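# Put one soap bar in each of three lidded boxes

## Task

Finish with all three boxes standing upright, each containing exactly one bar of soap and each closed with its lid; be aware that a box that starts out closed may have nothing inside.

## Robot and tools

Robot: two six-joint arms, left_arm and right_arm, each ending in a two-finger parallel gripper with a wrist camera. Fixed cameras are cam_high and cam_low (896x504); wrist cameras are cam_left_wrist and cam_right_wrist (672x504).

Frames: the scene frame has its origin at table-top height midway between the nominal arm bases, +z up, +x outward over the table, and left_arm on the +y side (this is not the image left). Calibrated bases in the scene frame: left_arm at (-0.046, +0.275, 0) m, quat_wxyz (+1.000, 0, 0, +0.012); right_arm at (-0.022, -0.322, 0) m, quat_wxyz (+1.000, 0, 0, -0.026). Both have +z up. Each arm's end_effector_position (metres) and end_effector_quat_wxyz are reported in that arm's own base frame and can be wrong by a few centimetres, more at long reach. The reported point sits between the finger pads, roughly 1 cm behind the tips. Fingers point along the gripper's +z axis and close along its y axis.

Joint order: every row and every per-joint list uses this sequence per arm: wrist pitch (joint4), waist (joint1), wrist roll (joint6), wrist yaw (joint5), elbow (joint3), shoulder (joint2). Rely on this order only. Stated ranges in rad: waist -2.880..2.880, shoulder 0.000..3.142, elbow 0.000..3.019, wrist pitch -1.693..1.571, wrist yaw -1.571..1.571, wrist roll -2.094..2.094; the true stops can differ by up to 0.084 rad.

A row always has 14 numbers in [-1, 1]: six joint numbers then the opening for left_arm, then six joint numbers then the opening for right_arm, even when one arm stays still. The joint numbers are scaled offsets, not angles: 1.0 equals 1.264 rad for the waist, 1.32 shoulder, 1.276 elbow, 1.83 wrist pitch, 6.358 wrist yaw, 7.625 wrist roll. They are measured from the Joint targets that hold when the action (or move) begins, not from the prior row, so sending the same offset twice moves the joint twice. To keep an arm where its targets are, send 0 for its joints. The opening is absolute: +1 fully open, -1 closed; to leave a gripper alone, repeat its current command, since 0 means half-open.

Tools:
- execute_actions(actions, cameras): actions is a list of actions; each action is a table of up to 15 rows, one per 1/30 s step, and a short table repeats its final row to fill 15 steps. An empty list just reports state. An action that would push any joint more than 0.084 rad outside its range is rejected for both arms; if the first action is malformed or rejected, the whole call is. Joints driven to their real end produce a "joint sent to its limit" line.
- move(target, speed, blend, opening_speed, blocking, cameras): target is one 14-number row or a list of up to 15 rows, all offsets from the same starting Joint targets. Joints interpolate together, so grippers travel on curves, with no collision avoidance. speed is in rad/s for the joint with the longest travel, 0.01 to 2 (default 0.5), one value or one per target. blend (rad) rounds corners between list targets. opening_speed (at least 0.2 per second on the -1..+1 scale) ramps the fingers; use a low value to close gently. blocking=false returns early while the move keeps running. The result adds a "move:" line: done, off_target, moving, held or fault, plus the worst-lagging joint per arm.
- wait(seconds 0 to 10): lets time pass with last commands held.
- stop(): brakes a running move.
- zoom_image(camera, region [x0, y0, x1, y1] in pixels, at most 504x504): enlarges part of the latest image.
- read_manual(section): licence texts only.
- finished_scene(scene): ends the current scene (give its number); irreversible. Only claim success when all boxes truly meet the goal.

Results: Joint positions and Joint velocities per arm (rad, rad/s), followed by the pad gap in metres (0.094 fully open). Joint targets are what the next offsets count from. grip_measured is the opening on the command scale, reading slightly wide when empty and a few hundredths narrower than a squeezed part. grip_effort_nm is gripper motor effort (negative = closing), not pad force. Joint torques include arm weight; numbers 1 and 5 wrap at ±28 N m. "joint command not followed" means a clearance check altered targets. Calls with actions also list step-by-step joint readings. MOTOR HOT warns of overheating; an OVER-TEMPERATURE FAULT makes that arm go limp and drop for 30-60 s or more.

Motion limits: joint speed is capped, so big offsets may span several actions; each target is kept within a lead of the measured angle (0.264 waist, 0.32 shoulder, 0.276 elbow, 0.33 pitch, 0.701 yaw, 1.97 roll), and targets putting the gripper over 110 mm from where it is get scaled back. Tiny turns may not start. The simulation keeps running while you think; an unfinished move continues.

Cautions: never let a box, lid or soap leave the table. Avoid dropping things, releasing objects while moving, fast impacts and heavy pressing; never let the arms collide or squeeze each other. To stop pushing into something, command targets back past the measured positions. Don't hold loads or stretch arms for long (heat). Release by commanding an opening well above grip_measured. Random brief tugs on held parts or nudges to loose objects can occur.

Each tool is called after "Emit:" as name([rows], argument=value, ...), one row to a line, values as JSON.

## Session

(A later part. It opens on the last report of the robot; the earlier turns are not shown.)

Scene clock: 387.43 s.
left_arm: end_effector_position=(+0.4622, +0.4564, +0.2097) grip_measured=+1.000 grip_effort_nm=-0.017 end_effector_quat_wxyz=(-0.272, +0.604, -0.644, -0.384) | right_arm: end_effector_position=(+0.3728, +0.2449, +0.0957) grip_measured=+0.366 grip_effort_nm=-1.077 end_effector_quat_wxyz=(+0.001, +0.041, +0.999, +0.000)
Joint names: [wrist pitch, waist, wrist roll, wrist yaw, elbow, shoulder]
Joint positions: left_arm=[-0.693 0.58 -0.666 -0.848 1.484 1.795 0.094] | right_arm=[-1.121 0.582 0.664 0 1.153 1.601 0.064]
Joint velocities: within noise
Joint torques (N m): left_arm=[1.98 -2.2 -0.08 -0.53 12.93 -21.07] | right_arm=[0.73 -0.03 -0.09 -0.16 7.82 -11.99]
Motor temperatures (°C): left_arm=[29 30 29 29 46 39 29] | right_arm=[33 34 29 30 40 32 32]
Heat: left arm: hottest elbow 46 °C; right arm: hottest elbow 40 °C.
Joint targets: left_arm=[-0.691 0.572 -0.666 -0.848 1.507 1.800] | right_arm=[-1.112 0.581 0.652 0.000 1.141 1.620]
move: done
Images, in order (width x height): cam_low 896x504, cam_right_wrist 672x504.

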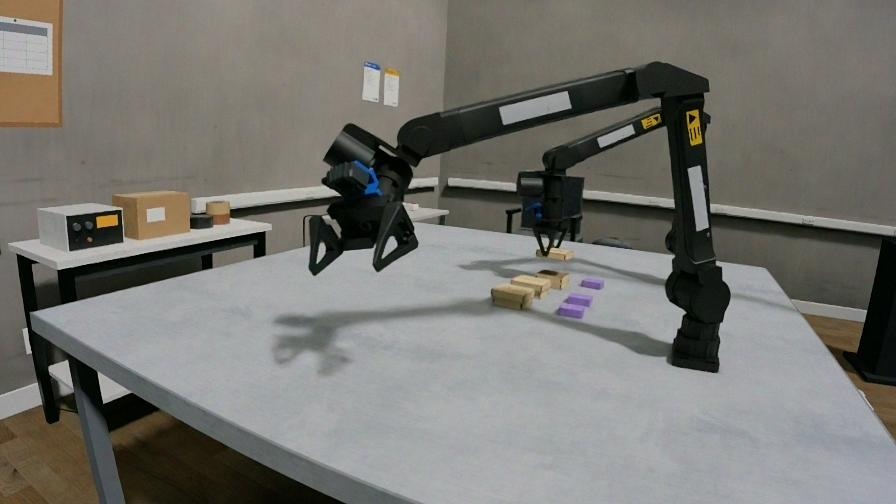

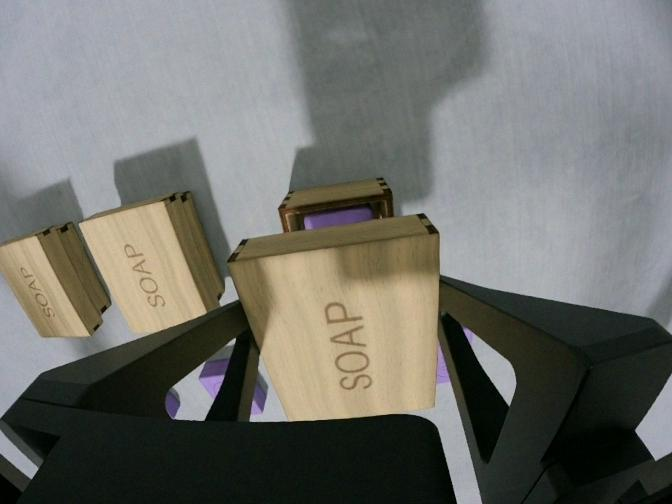

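Emit:
move([
  [0,0,0,0,0,0,1,0.0437,0.0127,0.0042,0,-0.0361,0.0258,0.2],
  [0,0,0,0,0,0,1,0.0623,0.0127,0.0042,0,-0.0486,0.0394,0.2],
], speed=0.15, cameras=["cam_right_wrist","cam_low"])

Emit:
zoom_image(camera="cam_low", region=[510, 230, 590, 300])

Scene clock: 432.63 s.
left_arm: end_effector_position=(+0.4622, +0.4564, +0.2097) grip_measured=+1.000 grip_effort_nm=-0.017 end_effector_quat_wxyz=(-0.272, +0.604, -0.644, -0.384) | right_arm: end_effector_position=(+0.3703, +0.2469, +0.0544) grip_measured=+0.366 grip_effort_nm=-1.077 end_effector_quat_wxyz=(+0.003, +0.042, +0.999, +0.002)
Joint names: [wrist pitch, waist, wrist roll, wrist yaw, elbow, shoulder]
Joint positions: left_arm=[-0.693 0.58 -0.666 -0.848 1.484 1.795 0.094] | right_arm=[-1.007 0.589 0.673 0 1.092 1.651 0.064]
Joint velocities: within noise
Joint torques (N m): left_arm=[1.98 -2.14 -0.09 -0.53 12.94 -21.07] | right_arm=[0.62 0.79 0.11 -0.16 7.24 -12.04]
Motor temperatures (°C): left_arm=[29 30 29 29 46 39 29] | right_arm=[32 34 29 30 41 33 32]
Heat: left arm: hottest elbow 46 °C; right arm: hottest elbow 41 °C.
Joint targets: left_arm=[-0.691 0.572 -0.666 -0.848 1.507 1.800] | right_arm=[-0.998 0.597 0.684 0.000 1.079 1.672]
move: done
Images, in order (width x height): cam_low 896x504, cam_right_wrist 672x504.

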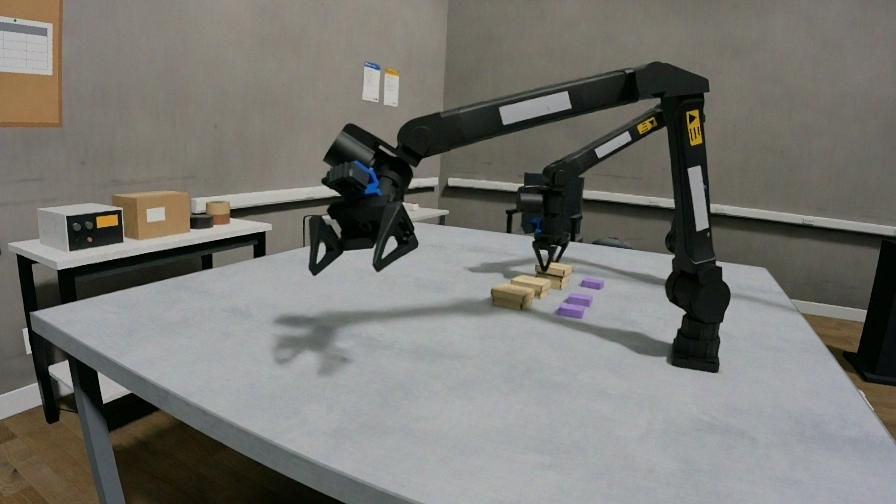

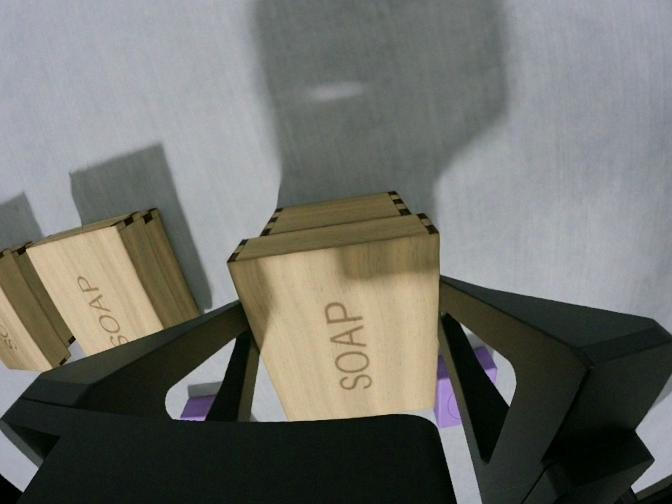

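Scaled by 6.300 from the camera's 896x504 image, which has a finer 1280x720 frame.

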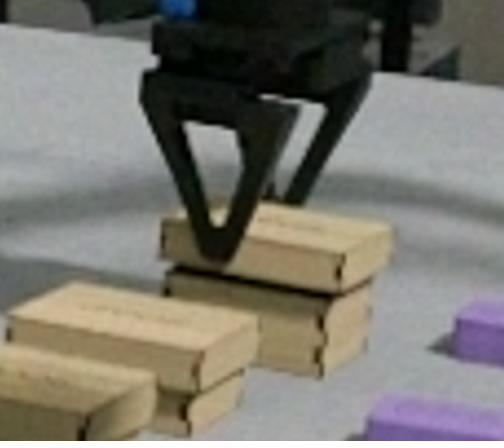

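Emit:
move(target=[0,0,0,0,0,0,1,0.023,0,0,0,-0.0141,0.0212,0.2], speed=0.05, cameras=["cam_right_wrist","cam_low"])

Emit:
zoom_image(camera="cam_low", region=[510, 230, 590, 300])

Scene clock: 457.60 s.
left_arm: end_effector_position=(+0.4622, +0.4564, +0.2097) grip_measured=+1.000 grip_effort_nm=-0.012 end_effector_quat_wxyz=(-0.272, +0.604, -0.644, -0.384) | right_arm: end_effector_position=(+0.3713, +0.2481, +0.0489) grip_measured=+0.366 grip_effort_nm=-1.072 end_effector_quat_wxyz=(+0.005, +0.042, +0.999, +0.003)
Joint names: [wrist pitch, waist, wrist roll, wrist yaw, elbow, shoulder]
Joint positions: left_arm=[-0.693 0.58 -0.666 -0.848 1.484 1.795 0.094] | right_arm=[-0.986 0.59 0.674 0.001 1.085 1.659 0.064]
Joint velocities: within noise
Joint torques (N m): left_arm=[1.98 -2.2 -0.08 -0.53 12.94 -21.01] | right_arm=[1.48 0.73 0.11 -0.17 6.24 -10.52]
Motor temperatures (°C): left_arm=[29 30 29 29 47 39 29] | right_arm=[32 34 29 30 40 32 32]
Heat: left arm: hottest elbow 47 °C; right arm: hottest elbow 40 °C.
Joint targets: left_arm=[-0.691 0.572 -0.666 -0.848 1.507 1.800] | right_arm=[-0.956 0.597 0.684 0.000 1.061 1.700]
move: off_target (right_arm); right_arm: the shoulder is farthest, 0.041 rad from its target
Images, in order (width x height): cam_low 896x504, cam_right_wrist 672x504.

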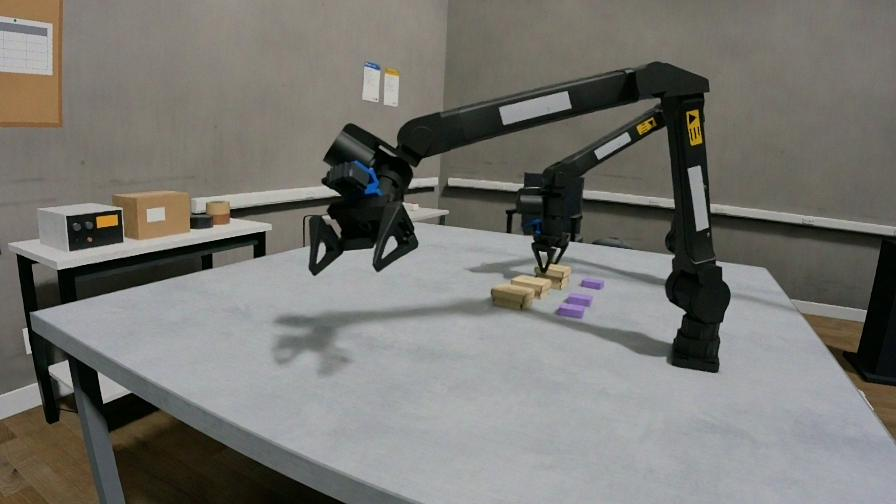

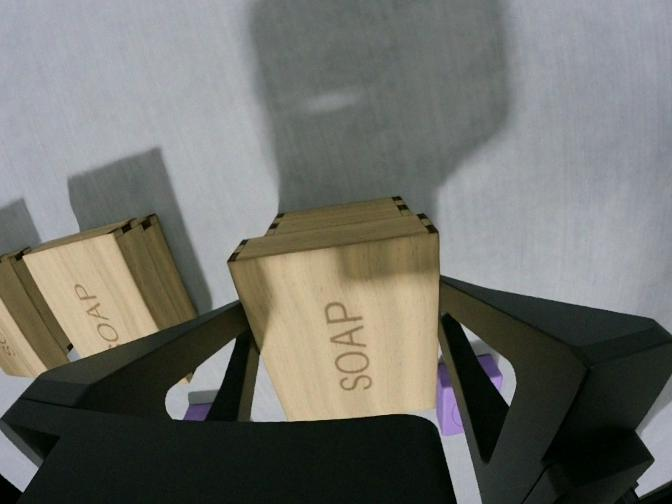

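Scaled by 6.300 from the camera's 896x504 image, which has a finer 1280x720 frame.

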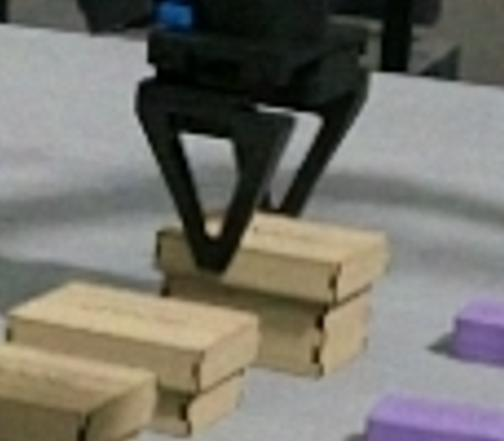

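Emit:
zoom_image(camera="cam_high", region=[370, 230, 430, 290])

Emit:
zoom_image(camera="cam_right_wrist", region=[210, 170, 470, 430])

This scene's latest camera images include none from cam_high. They are from: cam_low, cam_right_wrist. cam_high's image comes with the result of a call that names it in "cameras".

Scaled by 1.938 from the camera's 672x504 image, which has a finer 960x720 frame.

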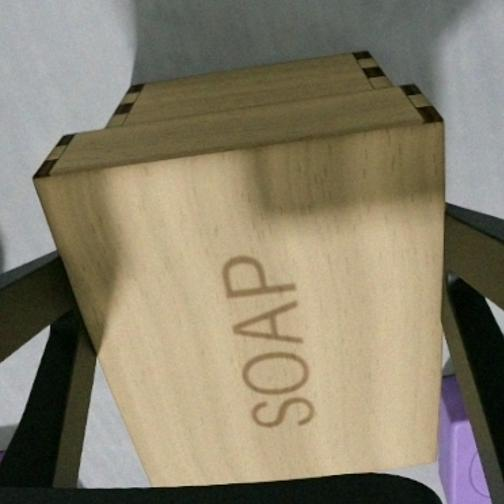

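Emit:
move([
  [0,0,0,0,0,0,1,-0.0492,-0.0142,-0.0029,0,0.0729,-0.0477,0.2],
  [0,0,0,0,0,0,1,-0.0295,-0.0142,-0.0029,0,0.0212,-0.022,0.2],
  [0,0,0,0,0,0,1,-0.0005,-0.0142,-0.0029,0,0.0024,0.0008,0.2],
], speed=[0.15,0.1,0.04], cameras=["cam_right_wrist","cam_low","cam_high"])

Emit:
zoom_image(camera="cam_low", region=[510, 230, 590, 300])

Emit:
zoom_image(camera="cam_right_wrist", region=[210, 170, 470, 430])

Scene clock: 509.30 s.
left_arm: end_effector_position=(+0.4622, +0.4564, +0.2097) grip_measured=+1.000 grip_effort_nm=-0.007 end_effector_quat_wxyz=(-0.272, +0.604, -0.644, -0.384) | right_arm: end_effector_position=(+0.3731, +0.2474, +0.0489) grip_measured=+0.366 grip_effort_nm=-1.077 end_effector_quat_wxyz=(+0.004, +0.043, +0.999, +0.003)
Joint names: [wrist pitch, waist, wrist roll, wrist yaw, elbow, shoulder]
Joint positions: left_arm=[-0.693 0.58 -0.666 -0.848 1.484 1.795 0.094] | right_arm=[-0.988 0.587 0.674 0.001 1.09 1.662 0.064]
Joint velocities: within noise
Joint torques (N m): left_arm=[1.96 -2.2 -0.09 -0.53 12.96 -21.07] | right_arm=[1.5 -0.62 -0.09 -0.17 6.12 -10.64]
Motor temperatures (°C): left_arm=[28 30 29 29 47 39 29] | right_arm=[32 33 29 30 40 33 33]
Heat: left arm: hottest elbow 47 °C; right arm: hottest elbow 40 °C.
Joint targets: left_arm=[-0.691 0.572 -0.666 -0.848 1.507 1.800] | right_arm=[-0.957 0.579 0.662 0.000 1.064 1.701]
move: off_target (right_arm); right_arm: the shoulder is farthest, 0.039 rad from its target
Images, in order (width x height): cam_high 896x504, cam_low 896x504, cam_right_wrist 672x504.

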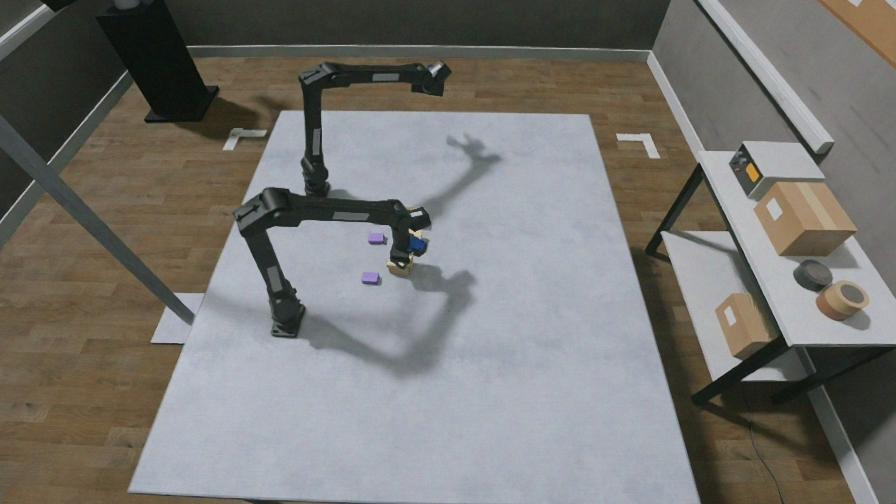

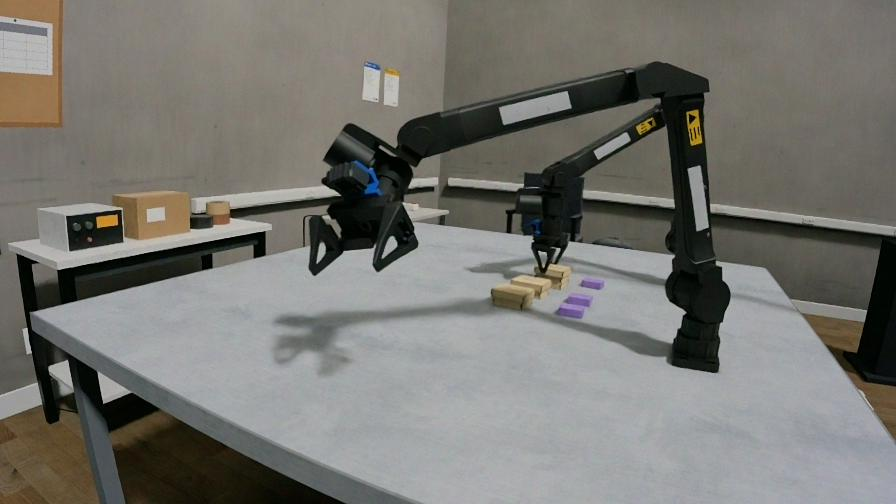

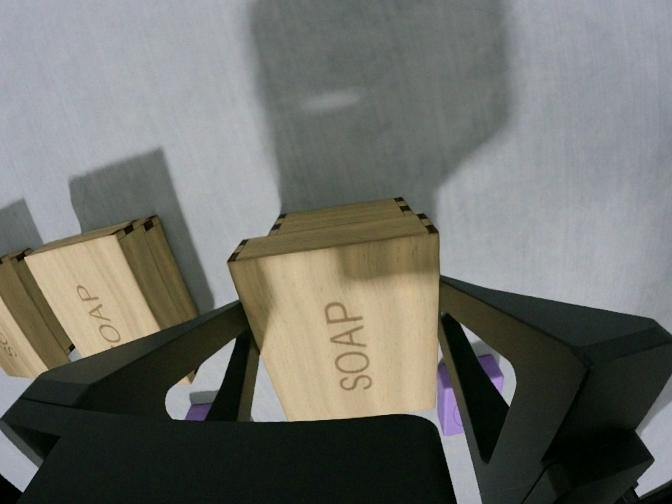

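Scaled by 6.300 from the camera's 896x504 image, which has a finer 1280x720 frame.

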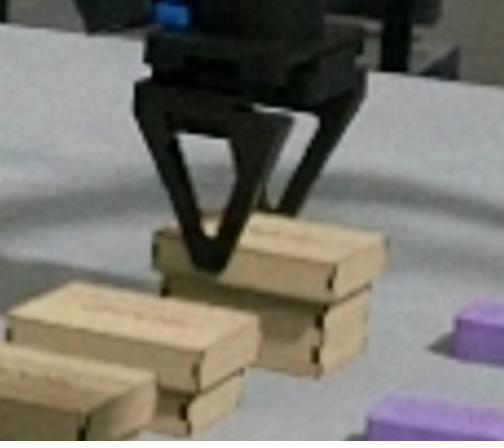

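Scaled by 1.938 from the camera's 672x504 image, which has a finer 960x720 frame.

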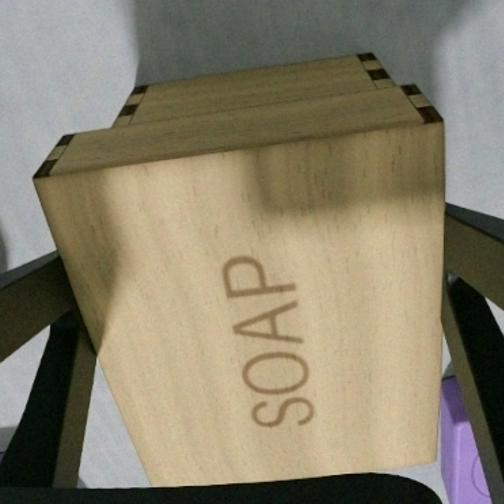

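Emit:
move([
  [0,0,0,0,0,0,1,-0.0492,-0.004,-0.0018,0,0.0737,-0.0455,0.2],
  [0,0,0,0,0,0,1,-0.0262,-0.004,-0.0018,0,0.0196,-0.0182,0.2],
  [0,0,0,0,0,0,1,-0.0148,-0.004,-0.0018,0,0.0125,-0.0083,0.2],
], speed=[0.15,0.1,0.04], cameras=["cam_right_wrist","cam_low"])

Emit:
zoom_image(camera="cam_low", region=[510, 230, 590, 300])

Emit:
zoom_image(camera="cam_right_wrist", region=[210, 170, 470, 430])

Scene clock: 587.40 s.
left_arm: end_effector_position=(+0.4622, +0.4564, +0.2097) grip_measured=+1.000 grip_effort_nm=-0.012 end_effector_quat_wxyz=(-0.272, +0.604, -0.644, -0.384) | right_arm: end_effector_position=(+0.3755, +0.2465, +0.0496) grip_measured=+0.366 grip_effort_nm=-1.067 end_effector_quat_wxyz=(+0.004, +0.039, +0.999, +0.002)
Joint names: [wrist pitch, waist, wrist roll, wrist yaw, elbow, shoulder]
Joint positions: left_arm=[-0.693 0.58 -0.666 -0.848 1.484 1.795 0.094] | right_arm=[-0.994 0.582 0.66 0 1.097 1.665 0.064]
Joint velocities: within noise
Joint torques (N m): left_arm=[1.98 -2.2 -0.08 -0.53 12.94 -21.07] | right_arm=[0.8 -0.67 -0.09 -0.16 6.87 -11.87]
Motor temperatures (°C): left_arm=[28 30 29 29 48 40 29] | right_arm=[32 33 28 30 41 32 33]
Heat: left arm: hottest elbow 48 °C; right arm: hottest elbow 41 °C.
Joint targets: left_arm=[-0.691 0.572 -0.666 -0.848 1.507 1.800] | right_arm=[-0.984 0.574 0.649 -0.001 1.080 1.690]
move: done
Images, in order (width x height): cam_low 896x504, cam_right_wrist 672x504.

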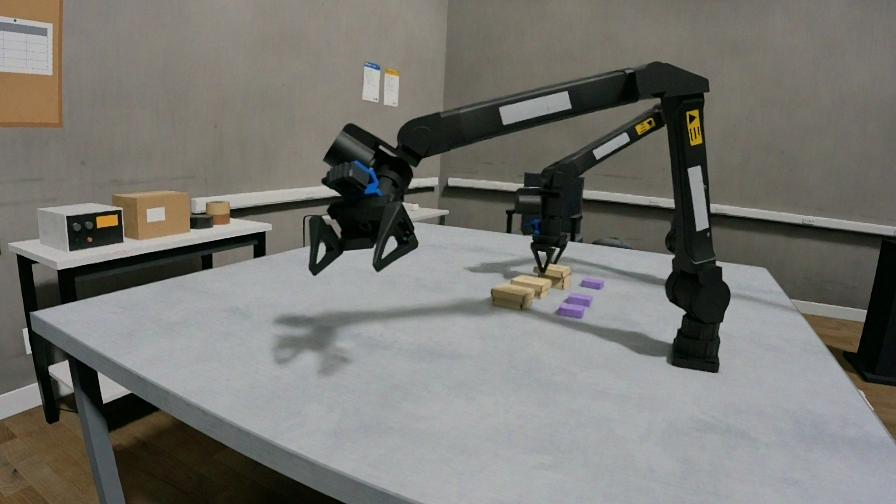

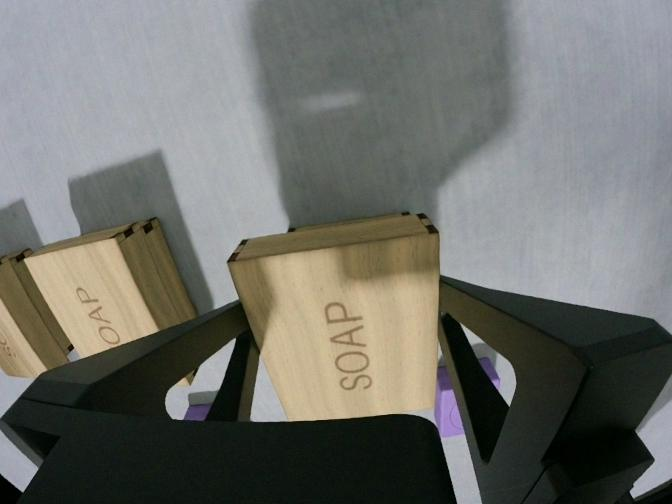

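Scaled by 6.300 from the camera's 896x504 image, which has a finer 1280x720 frame.

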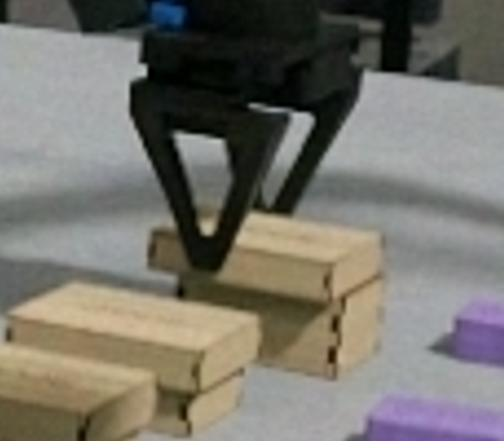

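Scaled by 1.938 from the camera's 672x504 image, which has a finer 960x720 frame.

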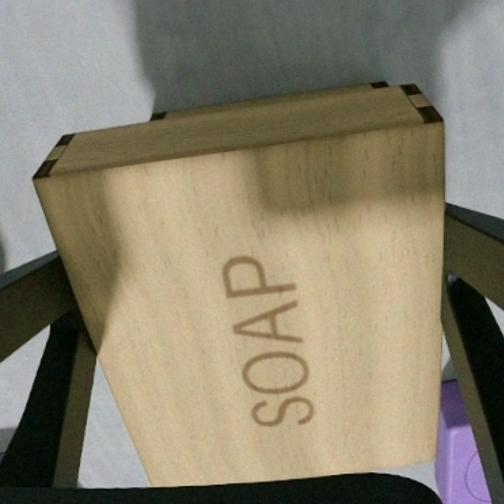

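Emit:
move([
  [0,0,0,0,0,0,1,-0.0104,0,0,0,0.0525,-0.0258,0.2],
  [0,0,0,0,0,0,1,-0.0393,0,0,0,0.0729,-0.0394,0.2],
  [0,0,0,0,0,0,1,-0.0202,0.0127,0.0004,0,-0.0027,-0.0311,0.2],
  [0,0,0,0,0,0,1,-0.0044,0.0127,0.0004,0,-0.0133,-0.0189,0.2],
], speed=0.1, cameras=["cam_right_wrist","cam_low"])

Emit:
zoom_image(camera="cam_low", region=[510, 230, 590, 300])

Emit:
zoom_image(camera="cam_right_wrist", region=[210, 170, 470, 430])

Scene clock: 640.47 s.
left_arm: end_effector_position=(+0.4622, +0.4564, +0.2097) grip_measured=+1.000 grip_effort_nm=-0.007 end_effector_quat_wxyz=(-0.272, +0.604, -0.644, -0.384) | right_arm: end_effector_position=(+0.3673, +0.2417, +0.0494) grip_measured=+0.366 grip_effort_nm=-1.072 end_effector_quat_wxyz=(-0.001, +0.038, +0.999, -0.001)
Joint names: [wrist pitch, waist, wrist roll, wrist yaw, elbow, shoulder]
Joint positions: left_arm=[-0.693 0.58 -0.666 -0.848 1.484 1.795 0.094] | right_arm=[-1.001 0.583 0.66 0 1.077 1.651 0.064]
Joint velocities: within noise
Joint torques (N m): left_arm=[1.98 -2.2 -0.09 -0.53 12.96 -21.07] | right_arm=[0.73 0.73 -0.07 -0.16 7.06 -12.4]
Motor temperatures (°C): left_arm=[28 30 29 29 48 40 29] | right_arm=[32 33 28 30 41 32 33]
Heat: left arm: hottest elbow 48 °C; right arm: hottest elbow 41 °C.
Joint targets: left_arm=[-0.691 0.572 -0.666 -0.848 1.507 1.800] | right_arm=[-0.992 0.590 0.652 -0.001 1.063 1.665]
move: done
Images, in order (width x height): cam_low 896x504, cam_right_wrist 672x504.

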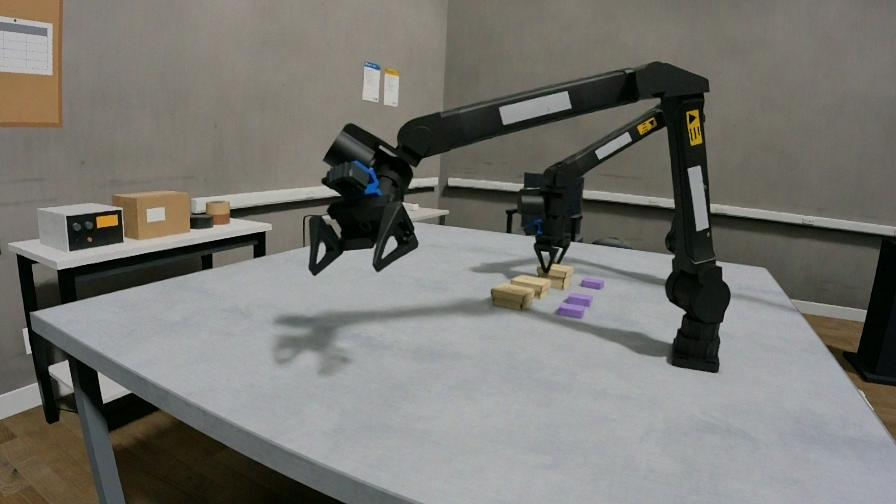

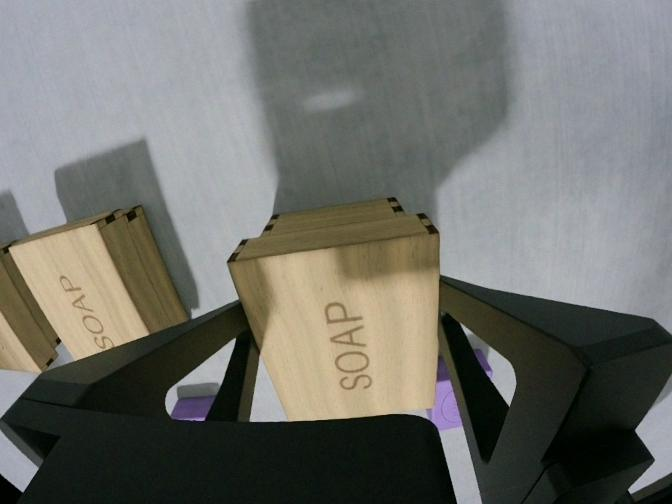

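Scaled by 6.300 from the camera's 896x504 image, which has a finer 1280x720 frame.

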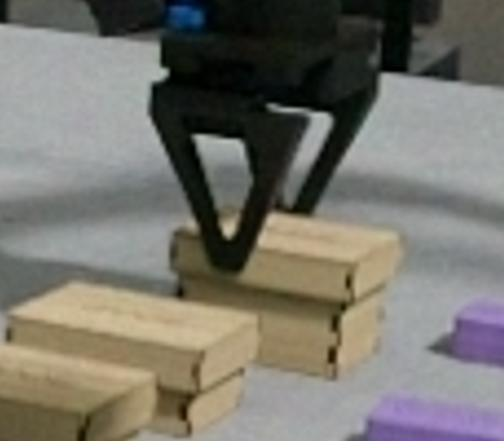

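Scaled by 1.938 from the camera's 672x504 image, which has a finer 960x720 frame.

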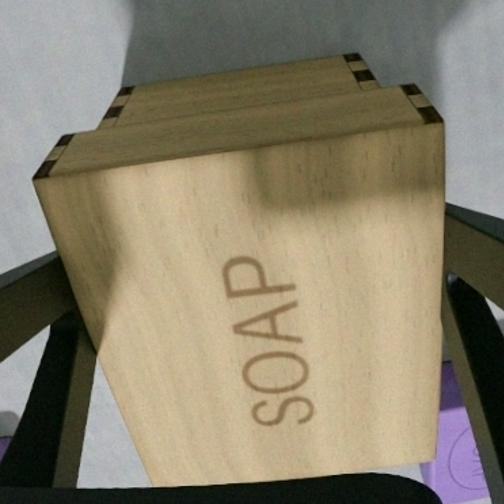

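Emit:
move([
  [0,0,0,0,0,0,1,0.0087,0,0,0,-0.0055,0.0068,0.2],
  [0,0,0,0,0,0,1,0.0175,0,0,0,-0.0055,0.0068,0.2],
], speed=0.05, cameras=["cam_right_wrist","cam_low"])

Emit:
zoom_image(camera="cam_low", region=[510, 230, 590, 300])

Emit:
zoom_image(camera="cam_right_wrist", region=[210, 170, 470, 430])

Scene clock: 697.30 s.
left_arm: end_effector_position=(+0.4622, +0.4564, +0.2097) grip_measured=+1.000 grip_effort_nm=-0.012 end_effector_quat_wxyz=(-0.272, +0.604, -0.644, -0.384) | right_arm: end_effector_position=(+0.3702, +0.2436, +0.0468) grip_measured=+0.366 grip_effort_nm=-1.072 end_effector_quat_wxyz=(+0.007, +0.038, +0.999, +0.005)
Joint names: [wrist pitch, waist, wrist roll, wrist yaw, elbow, shoulder]
Joint positions: left_arm=[-0.693 0.58 -0.666 -0.848 1.484 1.795 0.094] | right_arm=[-0.972 0.583 0.66 0 1.069 1.651 0.064]
Joint velocities: within noise
Joint torques (N m): left_arm=[1.98 -2.14 -0.08 -0.52 12.94 -21.01] | right_arm=[0.88 0.73 -0.07 -0.17 7.17 -11.69]
Motor temperatures (°C): left_arm=[28 30 29 29 49 40 29] | right_arm=[31 33 28 30 40 32 33]
Heat: left arm: hottest elbow 49 °C; right arm: hottest elbow 40 °C.
Joint targets: left_arm=[-0.691 0.572 -0.666 -0.848 1.507 1.800] | right_arm=[-0.960 0.590 0.652 -0.001 1.056 1.674]
move: done
Images, in order (width x height): cam_low 896x504, cam_right_wrist 672x504.

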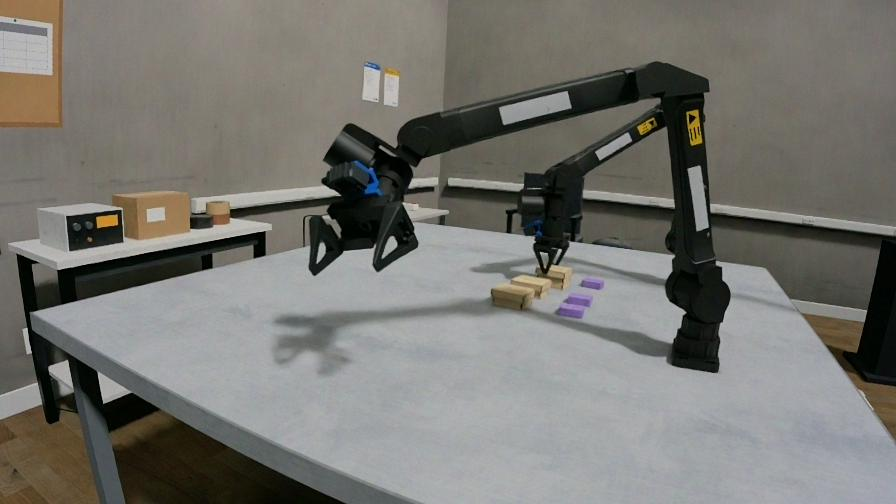

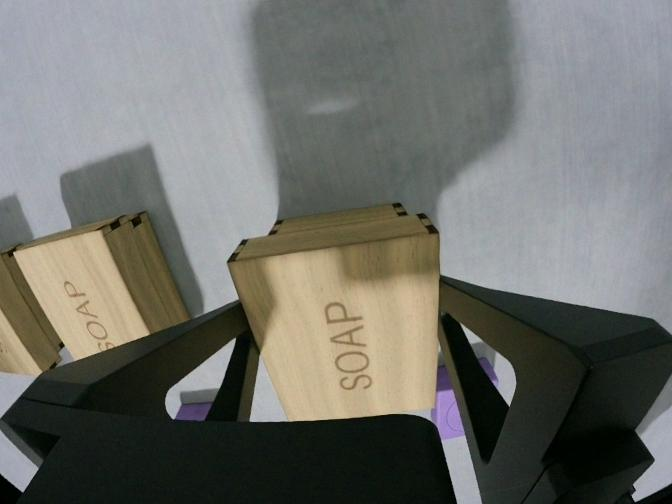

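Scaled by 6.300 from the camera's 896x504 image, which has a finer 1280x720 frame.

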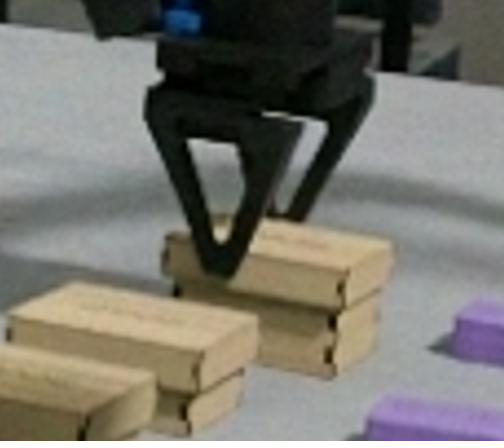

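Scaled by 1.938 from the camera's 672x504 image, which has a finer 960x720 frame.

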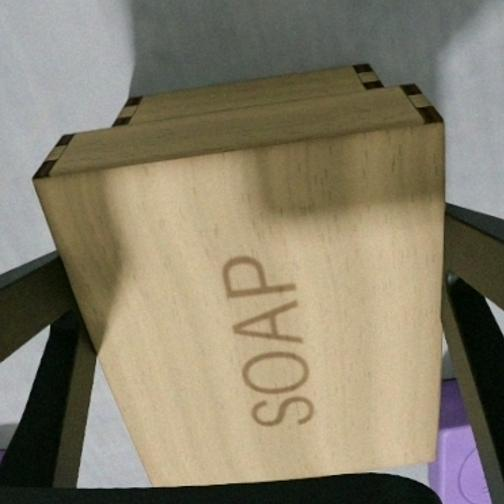

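Emit:
move(target=[0,0,0,0,0,0,1,0.0,0,0,0,0,0.022,0.2], speed=0.04, cameras=["cam_right_wrist","cam_low"])

Emit:
zoom_image(camera="cam_low", region=[510, 230, 590, 300])

Emit:
zoom_image(camera="cam_right_wrist", region=[210, 170, 470, 430])

Scene clock: 710.57 s.
left_arm: end_effector_position=(+0.4622, +0.4564, +0.2097) grip_measured=+1.000 grip_effort_nm=-0.012 end_effector_quat_wxyz=(-0.272, +0.604, -0.644, -0.384) | right_arm: end_effector_position=(+0.3688, +0.2426, +0.0346) grip_measured=+0.366 grip_effort_nm=-1.077 end_effector_quat_wxyz=(-0.003, +0.038, +0.999, -0.003)
Joint names: [wrist pitch, waist, wrist roll, wrist yaw, elbow, shoulder]
Joint positions: left_arm=[-0.693 0.58 -0.666 -0.848 1.484 1.795 0.094] | right_arm=[-0.968 0.583 0.66 0 1.069 1.68 0.064]
Joint velocities: within noise
Joint torques (N m): left_arm=[1.98 -2.2 -0.08 -0.53 12.93 -21.07] | right_arm=[0.69 0.73 -0.06 -0.16 6.95 -11.46]
Motor temperatures (°C): left_arm=[28 30 29 29 49 40 29] | right_arm=[31 33 28 30 40 32 33]
Heat: left arm: hottest elbow 49 °C; right arm: hottest elbow 40 °C.
Joint targets: left_arm=[-0.691 0.572 -0.666 -0.848 1.507 1.800] | right_arm=[-0.960 0.590 0.652 -0.001 1.056 1.703]
move: done
Images, in order (width x height): cam_low 896x504, cam_right_wrist 672x504.

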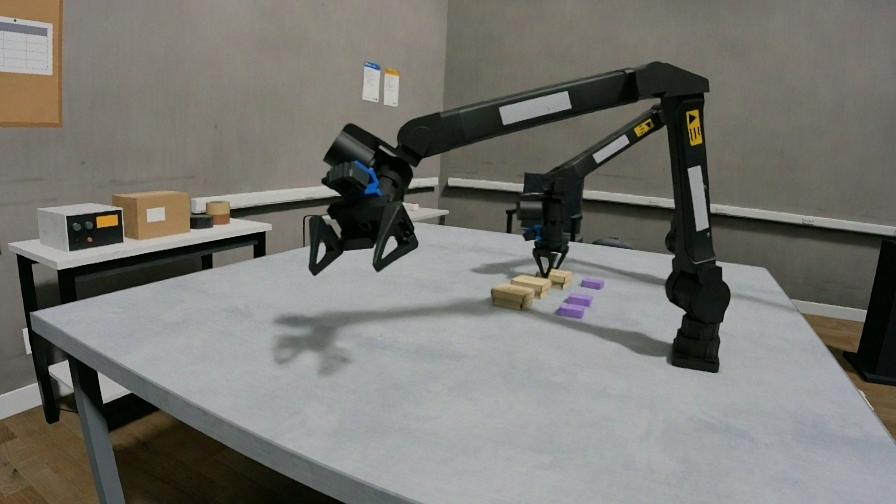

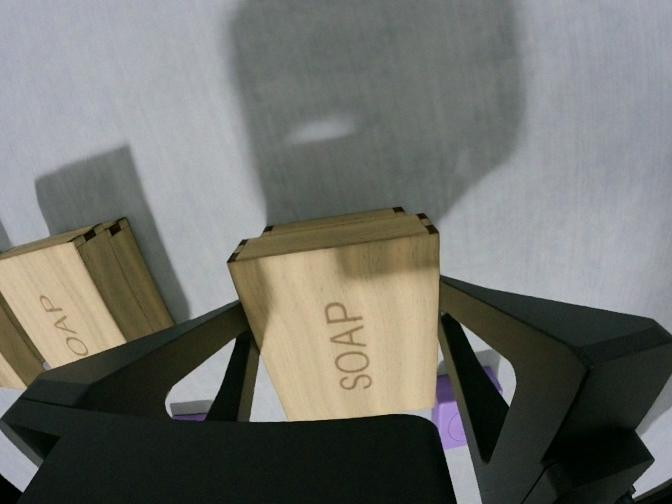

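Scaled by 6.300 from the camera's 896x504 image, which has a finer 1280x720 frame.

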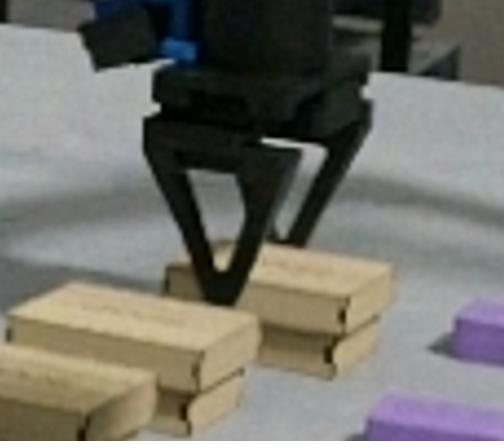

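Scaled by 1.938 from the camera's 672x504 image, which has a finer 960x720 frame.

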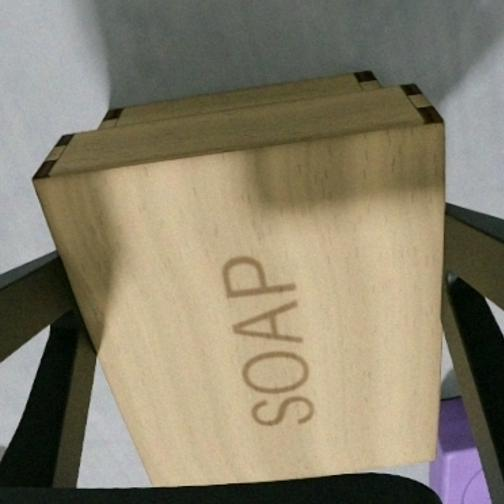

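Emit:
move([
  [0,0,0,0,0,0,0.75,0,0,0,0,0,0,0.75],
  [0,0,0,0,0,0,0.75,-0.0093,0,0,0,0.0494,-0.0242,0.75],
  [0,0,0,0,0,0,0.75,-0.0546,0,0,0,0.0737,-0.0652,0.75],
  [0,0,0,0,0,0,0.75,-0.1257,0,0,0,0.1324,-0.1083,0.75],
  [0,0,0,0,0,0,0.75,-0.2377,0.14,0.0249,0,0.4773,0.078,0.75],
], speed=[0.2,0.2,0.2,0.3,0.6], blend=[0,0.01,0.03,0.03,0], opening_speed=0.5, cameras=["cam_right_wrist","cam_high"])

Emit:
zoom_image(camera="cam_right_wrist", region=[60, 120, 480, 400])

Scene clock: 737.67 s.
left_arm: end_effector_position=(+0.4622, +0.4564, +0.2097) grip_measured=+0.752 grip_effort_nm=-0.134 end_effector_quat_wxyz=(-0.272, +0.604, -0.644, -0.384) | right_arm: end_effector_position=(+0.3930, +0.3781, +0.1745) grip_measured=+0.748 grip_effort_nm=0.037 end_effector_quat_wxyz=(+0.003, +0.031, +1.000, +0.003)
Joint names: [wrist pitch, waist, wrist roll, wrist yaw, elbow, shoulder]
Joint positions: left_arm=[-0.693 0.58 -0.666 -0.848 1.484 1.795 0.082] | right_arm=[-1.387 0.767 0.83 0 1.605 1.78 0.082]
Joint velocities: within noise
Joint torques (N m): left_arm=[1.99 -2.2 -0.09 -0.53 12.94 -21.07] | right_arm=[0.12 0.15 0.15 -0.15 14.69 -15.09]
Motor temperatures (°C): left_arm=[28 30 29 29 49 40 29] | right_arm=[31 33 28 30 41 32 33]
Heat: left arm: hottest elbow 49 °C; right arm: hottest elbow 41 °C.
Joint targets: left_arm=[-0.691 0.572 -0.666 -0.848 1.507 1.800] | right_arm=[-1.395 0.767 0.842 0.000 1.665 1.806]
move: off_target (right_arm); right_arm: the elbow is farthest, 0.060 rad from its target
Images, in order (width x height): cam_high 896x504, cam_right_wrist 672x504.

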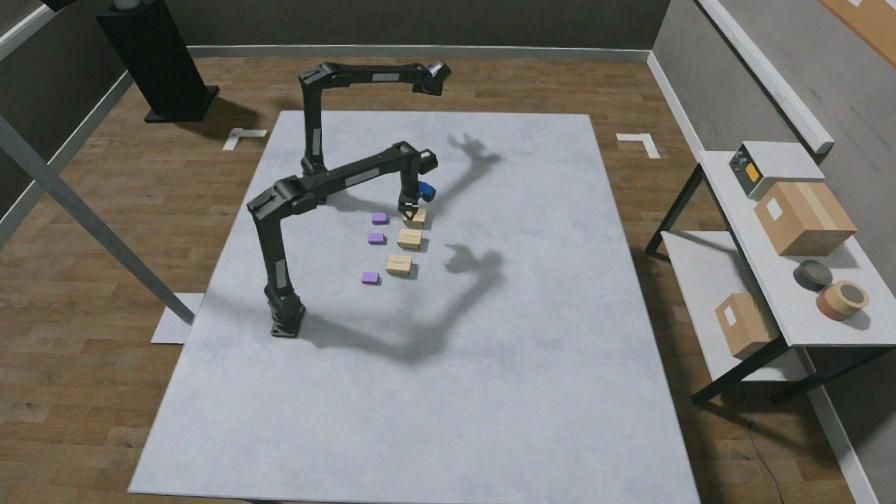

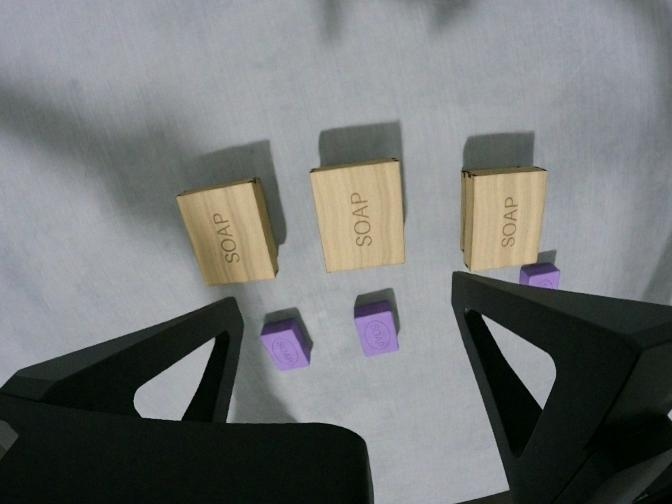

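Scaled by 1.200 from the camera's 672x504 image, which has a finer 960x720 frame.

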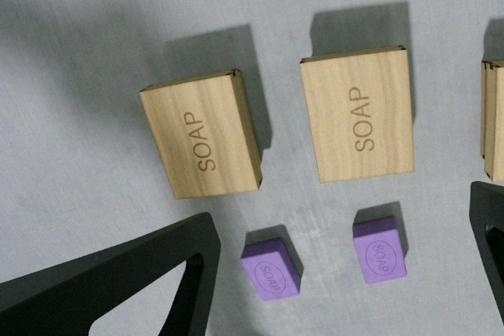

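Emit:
move([
  [0,0,0,0,0,0,0.75,0.1344,-0.0106,0.0045,0,-0.2038,0.0333,1],
  [0,0,0,0,0,0,0.75,0.1929,-0.0106,0.0045,0,-0.2461,0.0735,1],
], speed=[0.5,0.2], blend=[0.02,0], cameras=["cam_right_wrist"])

Scene clock: 768.33 s.
left_arm: end_effector_position=(+0.4622, +0.4564, +0.2097) grip_measured=+0.752 grip_effort_nm=-0.134 end_effector_quat_wxyz=(-0.272, +0.604, -0.644, -0.384) | right_arm: end_effector_position=(+0.3875, +0.3686, +0.0362) grip_measured=+0.998 grip_effort_nm=0.032 end_effector_quat_wxyz=(+0.002, +0.051, +0.999, +0.001)
Joint names: [wrist pitch, waist, wrist roll, wrist yaw, elbow, shoulder]
Joint positions: left_arm=[-0.693 0.58 -0.666 -0.848 1.484 1.795 0.082] | right_arm=[-1.051 0.761 0.864 0 1.364 1.88 0.094]
Joint velocities: within noise
Joint torques (N m): left_arm=[1.98 -2.14 -0.08 -0.53 12.93 -21.01] | right_arm=[0.7 -0.62 0.12 -0.14 7.49 -15.03]
Motor temperatures (°C): left_arm=[28 30 29 29 49 40 29] | right_arm=[31 33 28 30 51 34 32]
Heat: left arm: hottest elbow 49 °C; right arm: hottest elbow 51 °C.
Joint targets: left_arm=[-0.691 0.572 -0.666 -0.848 1.507 1.800] | right_arm=[-1.042 0.754 0.876 0.000 1.351 1.903]
move: done
Images, in order (width x height): cam_right_wrist 672x504.

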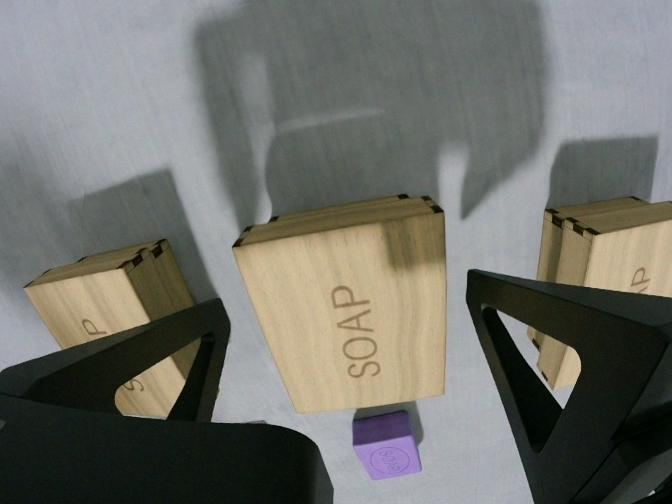

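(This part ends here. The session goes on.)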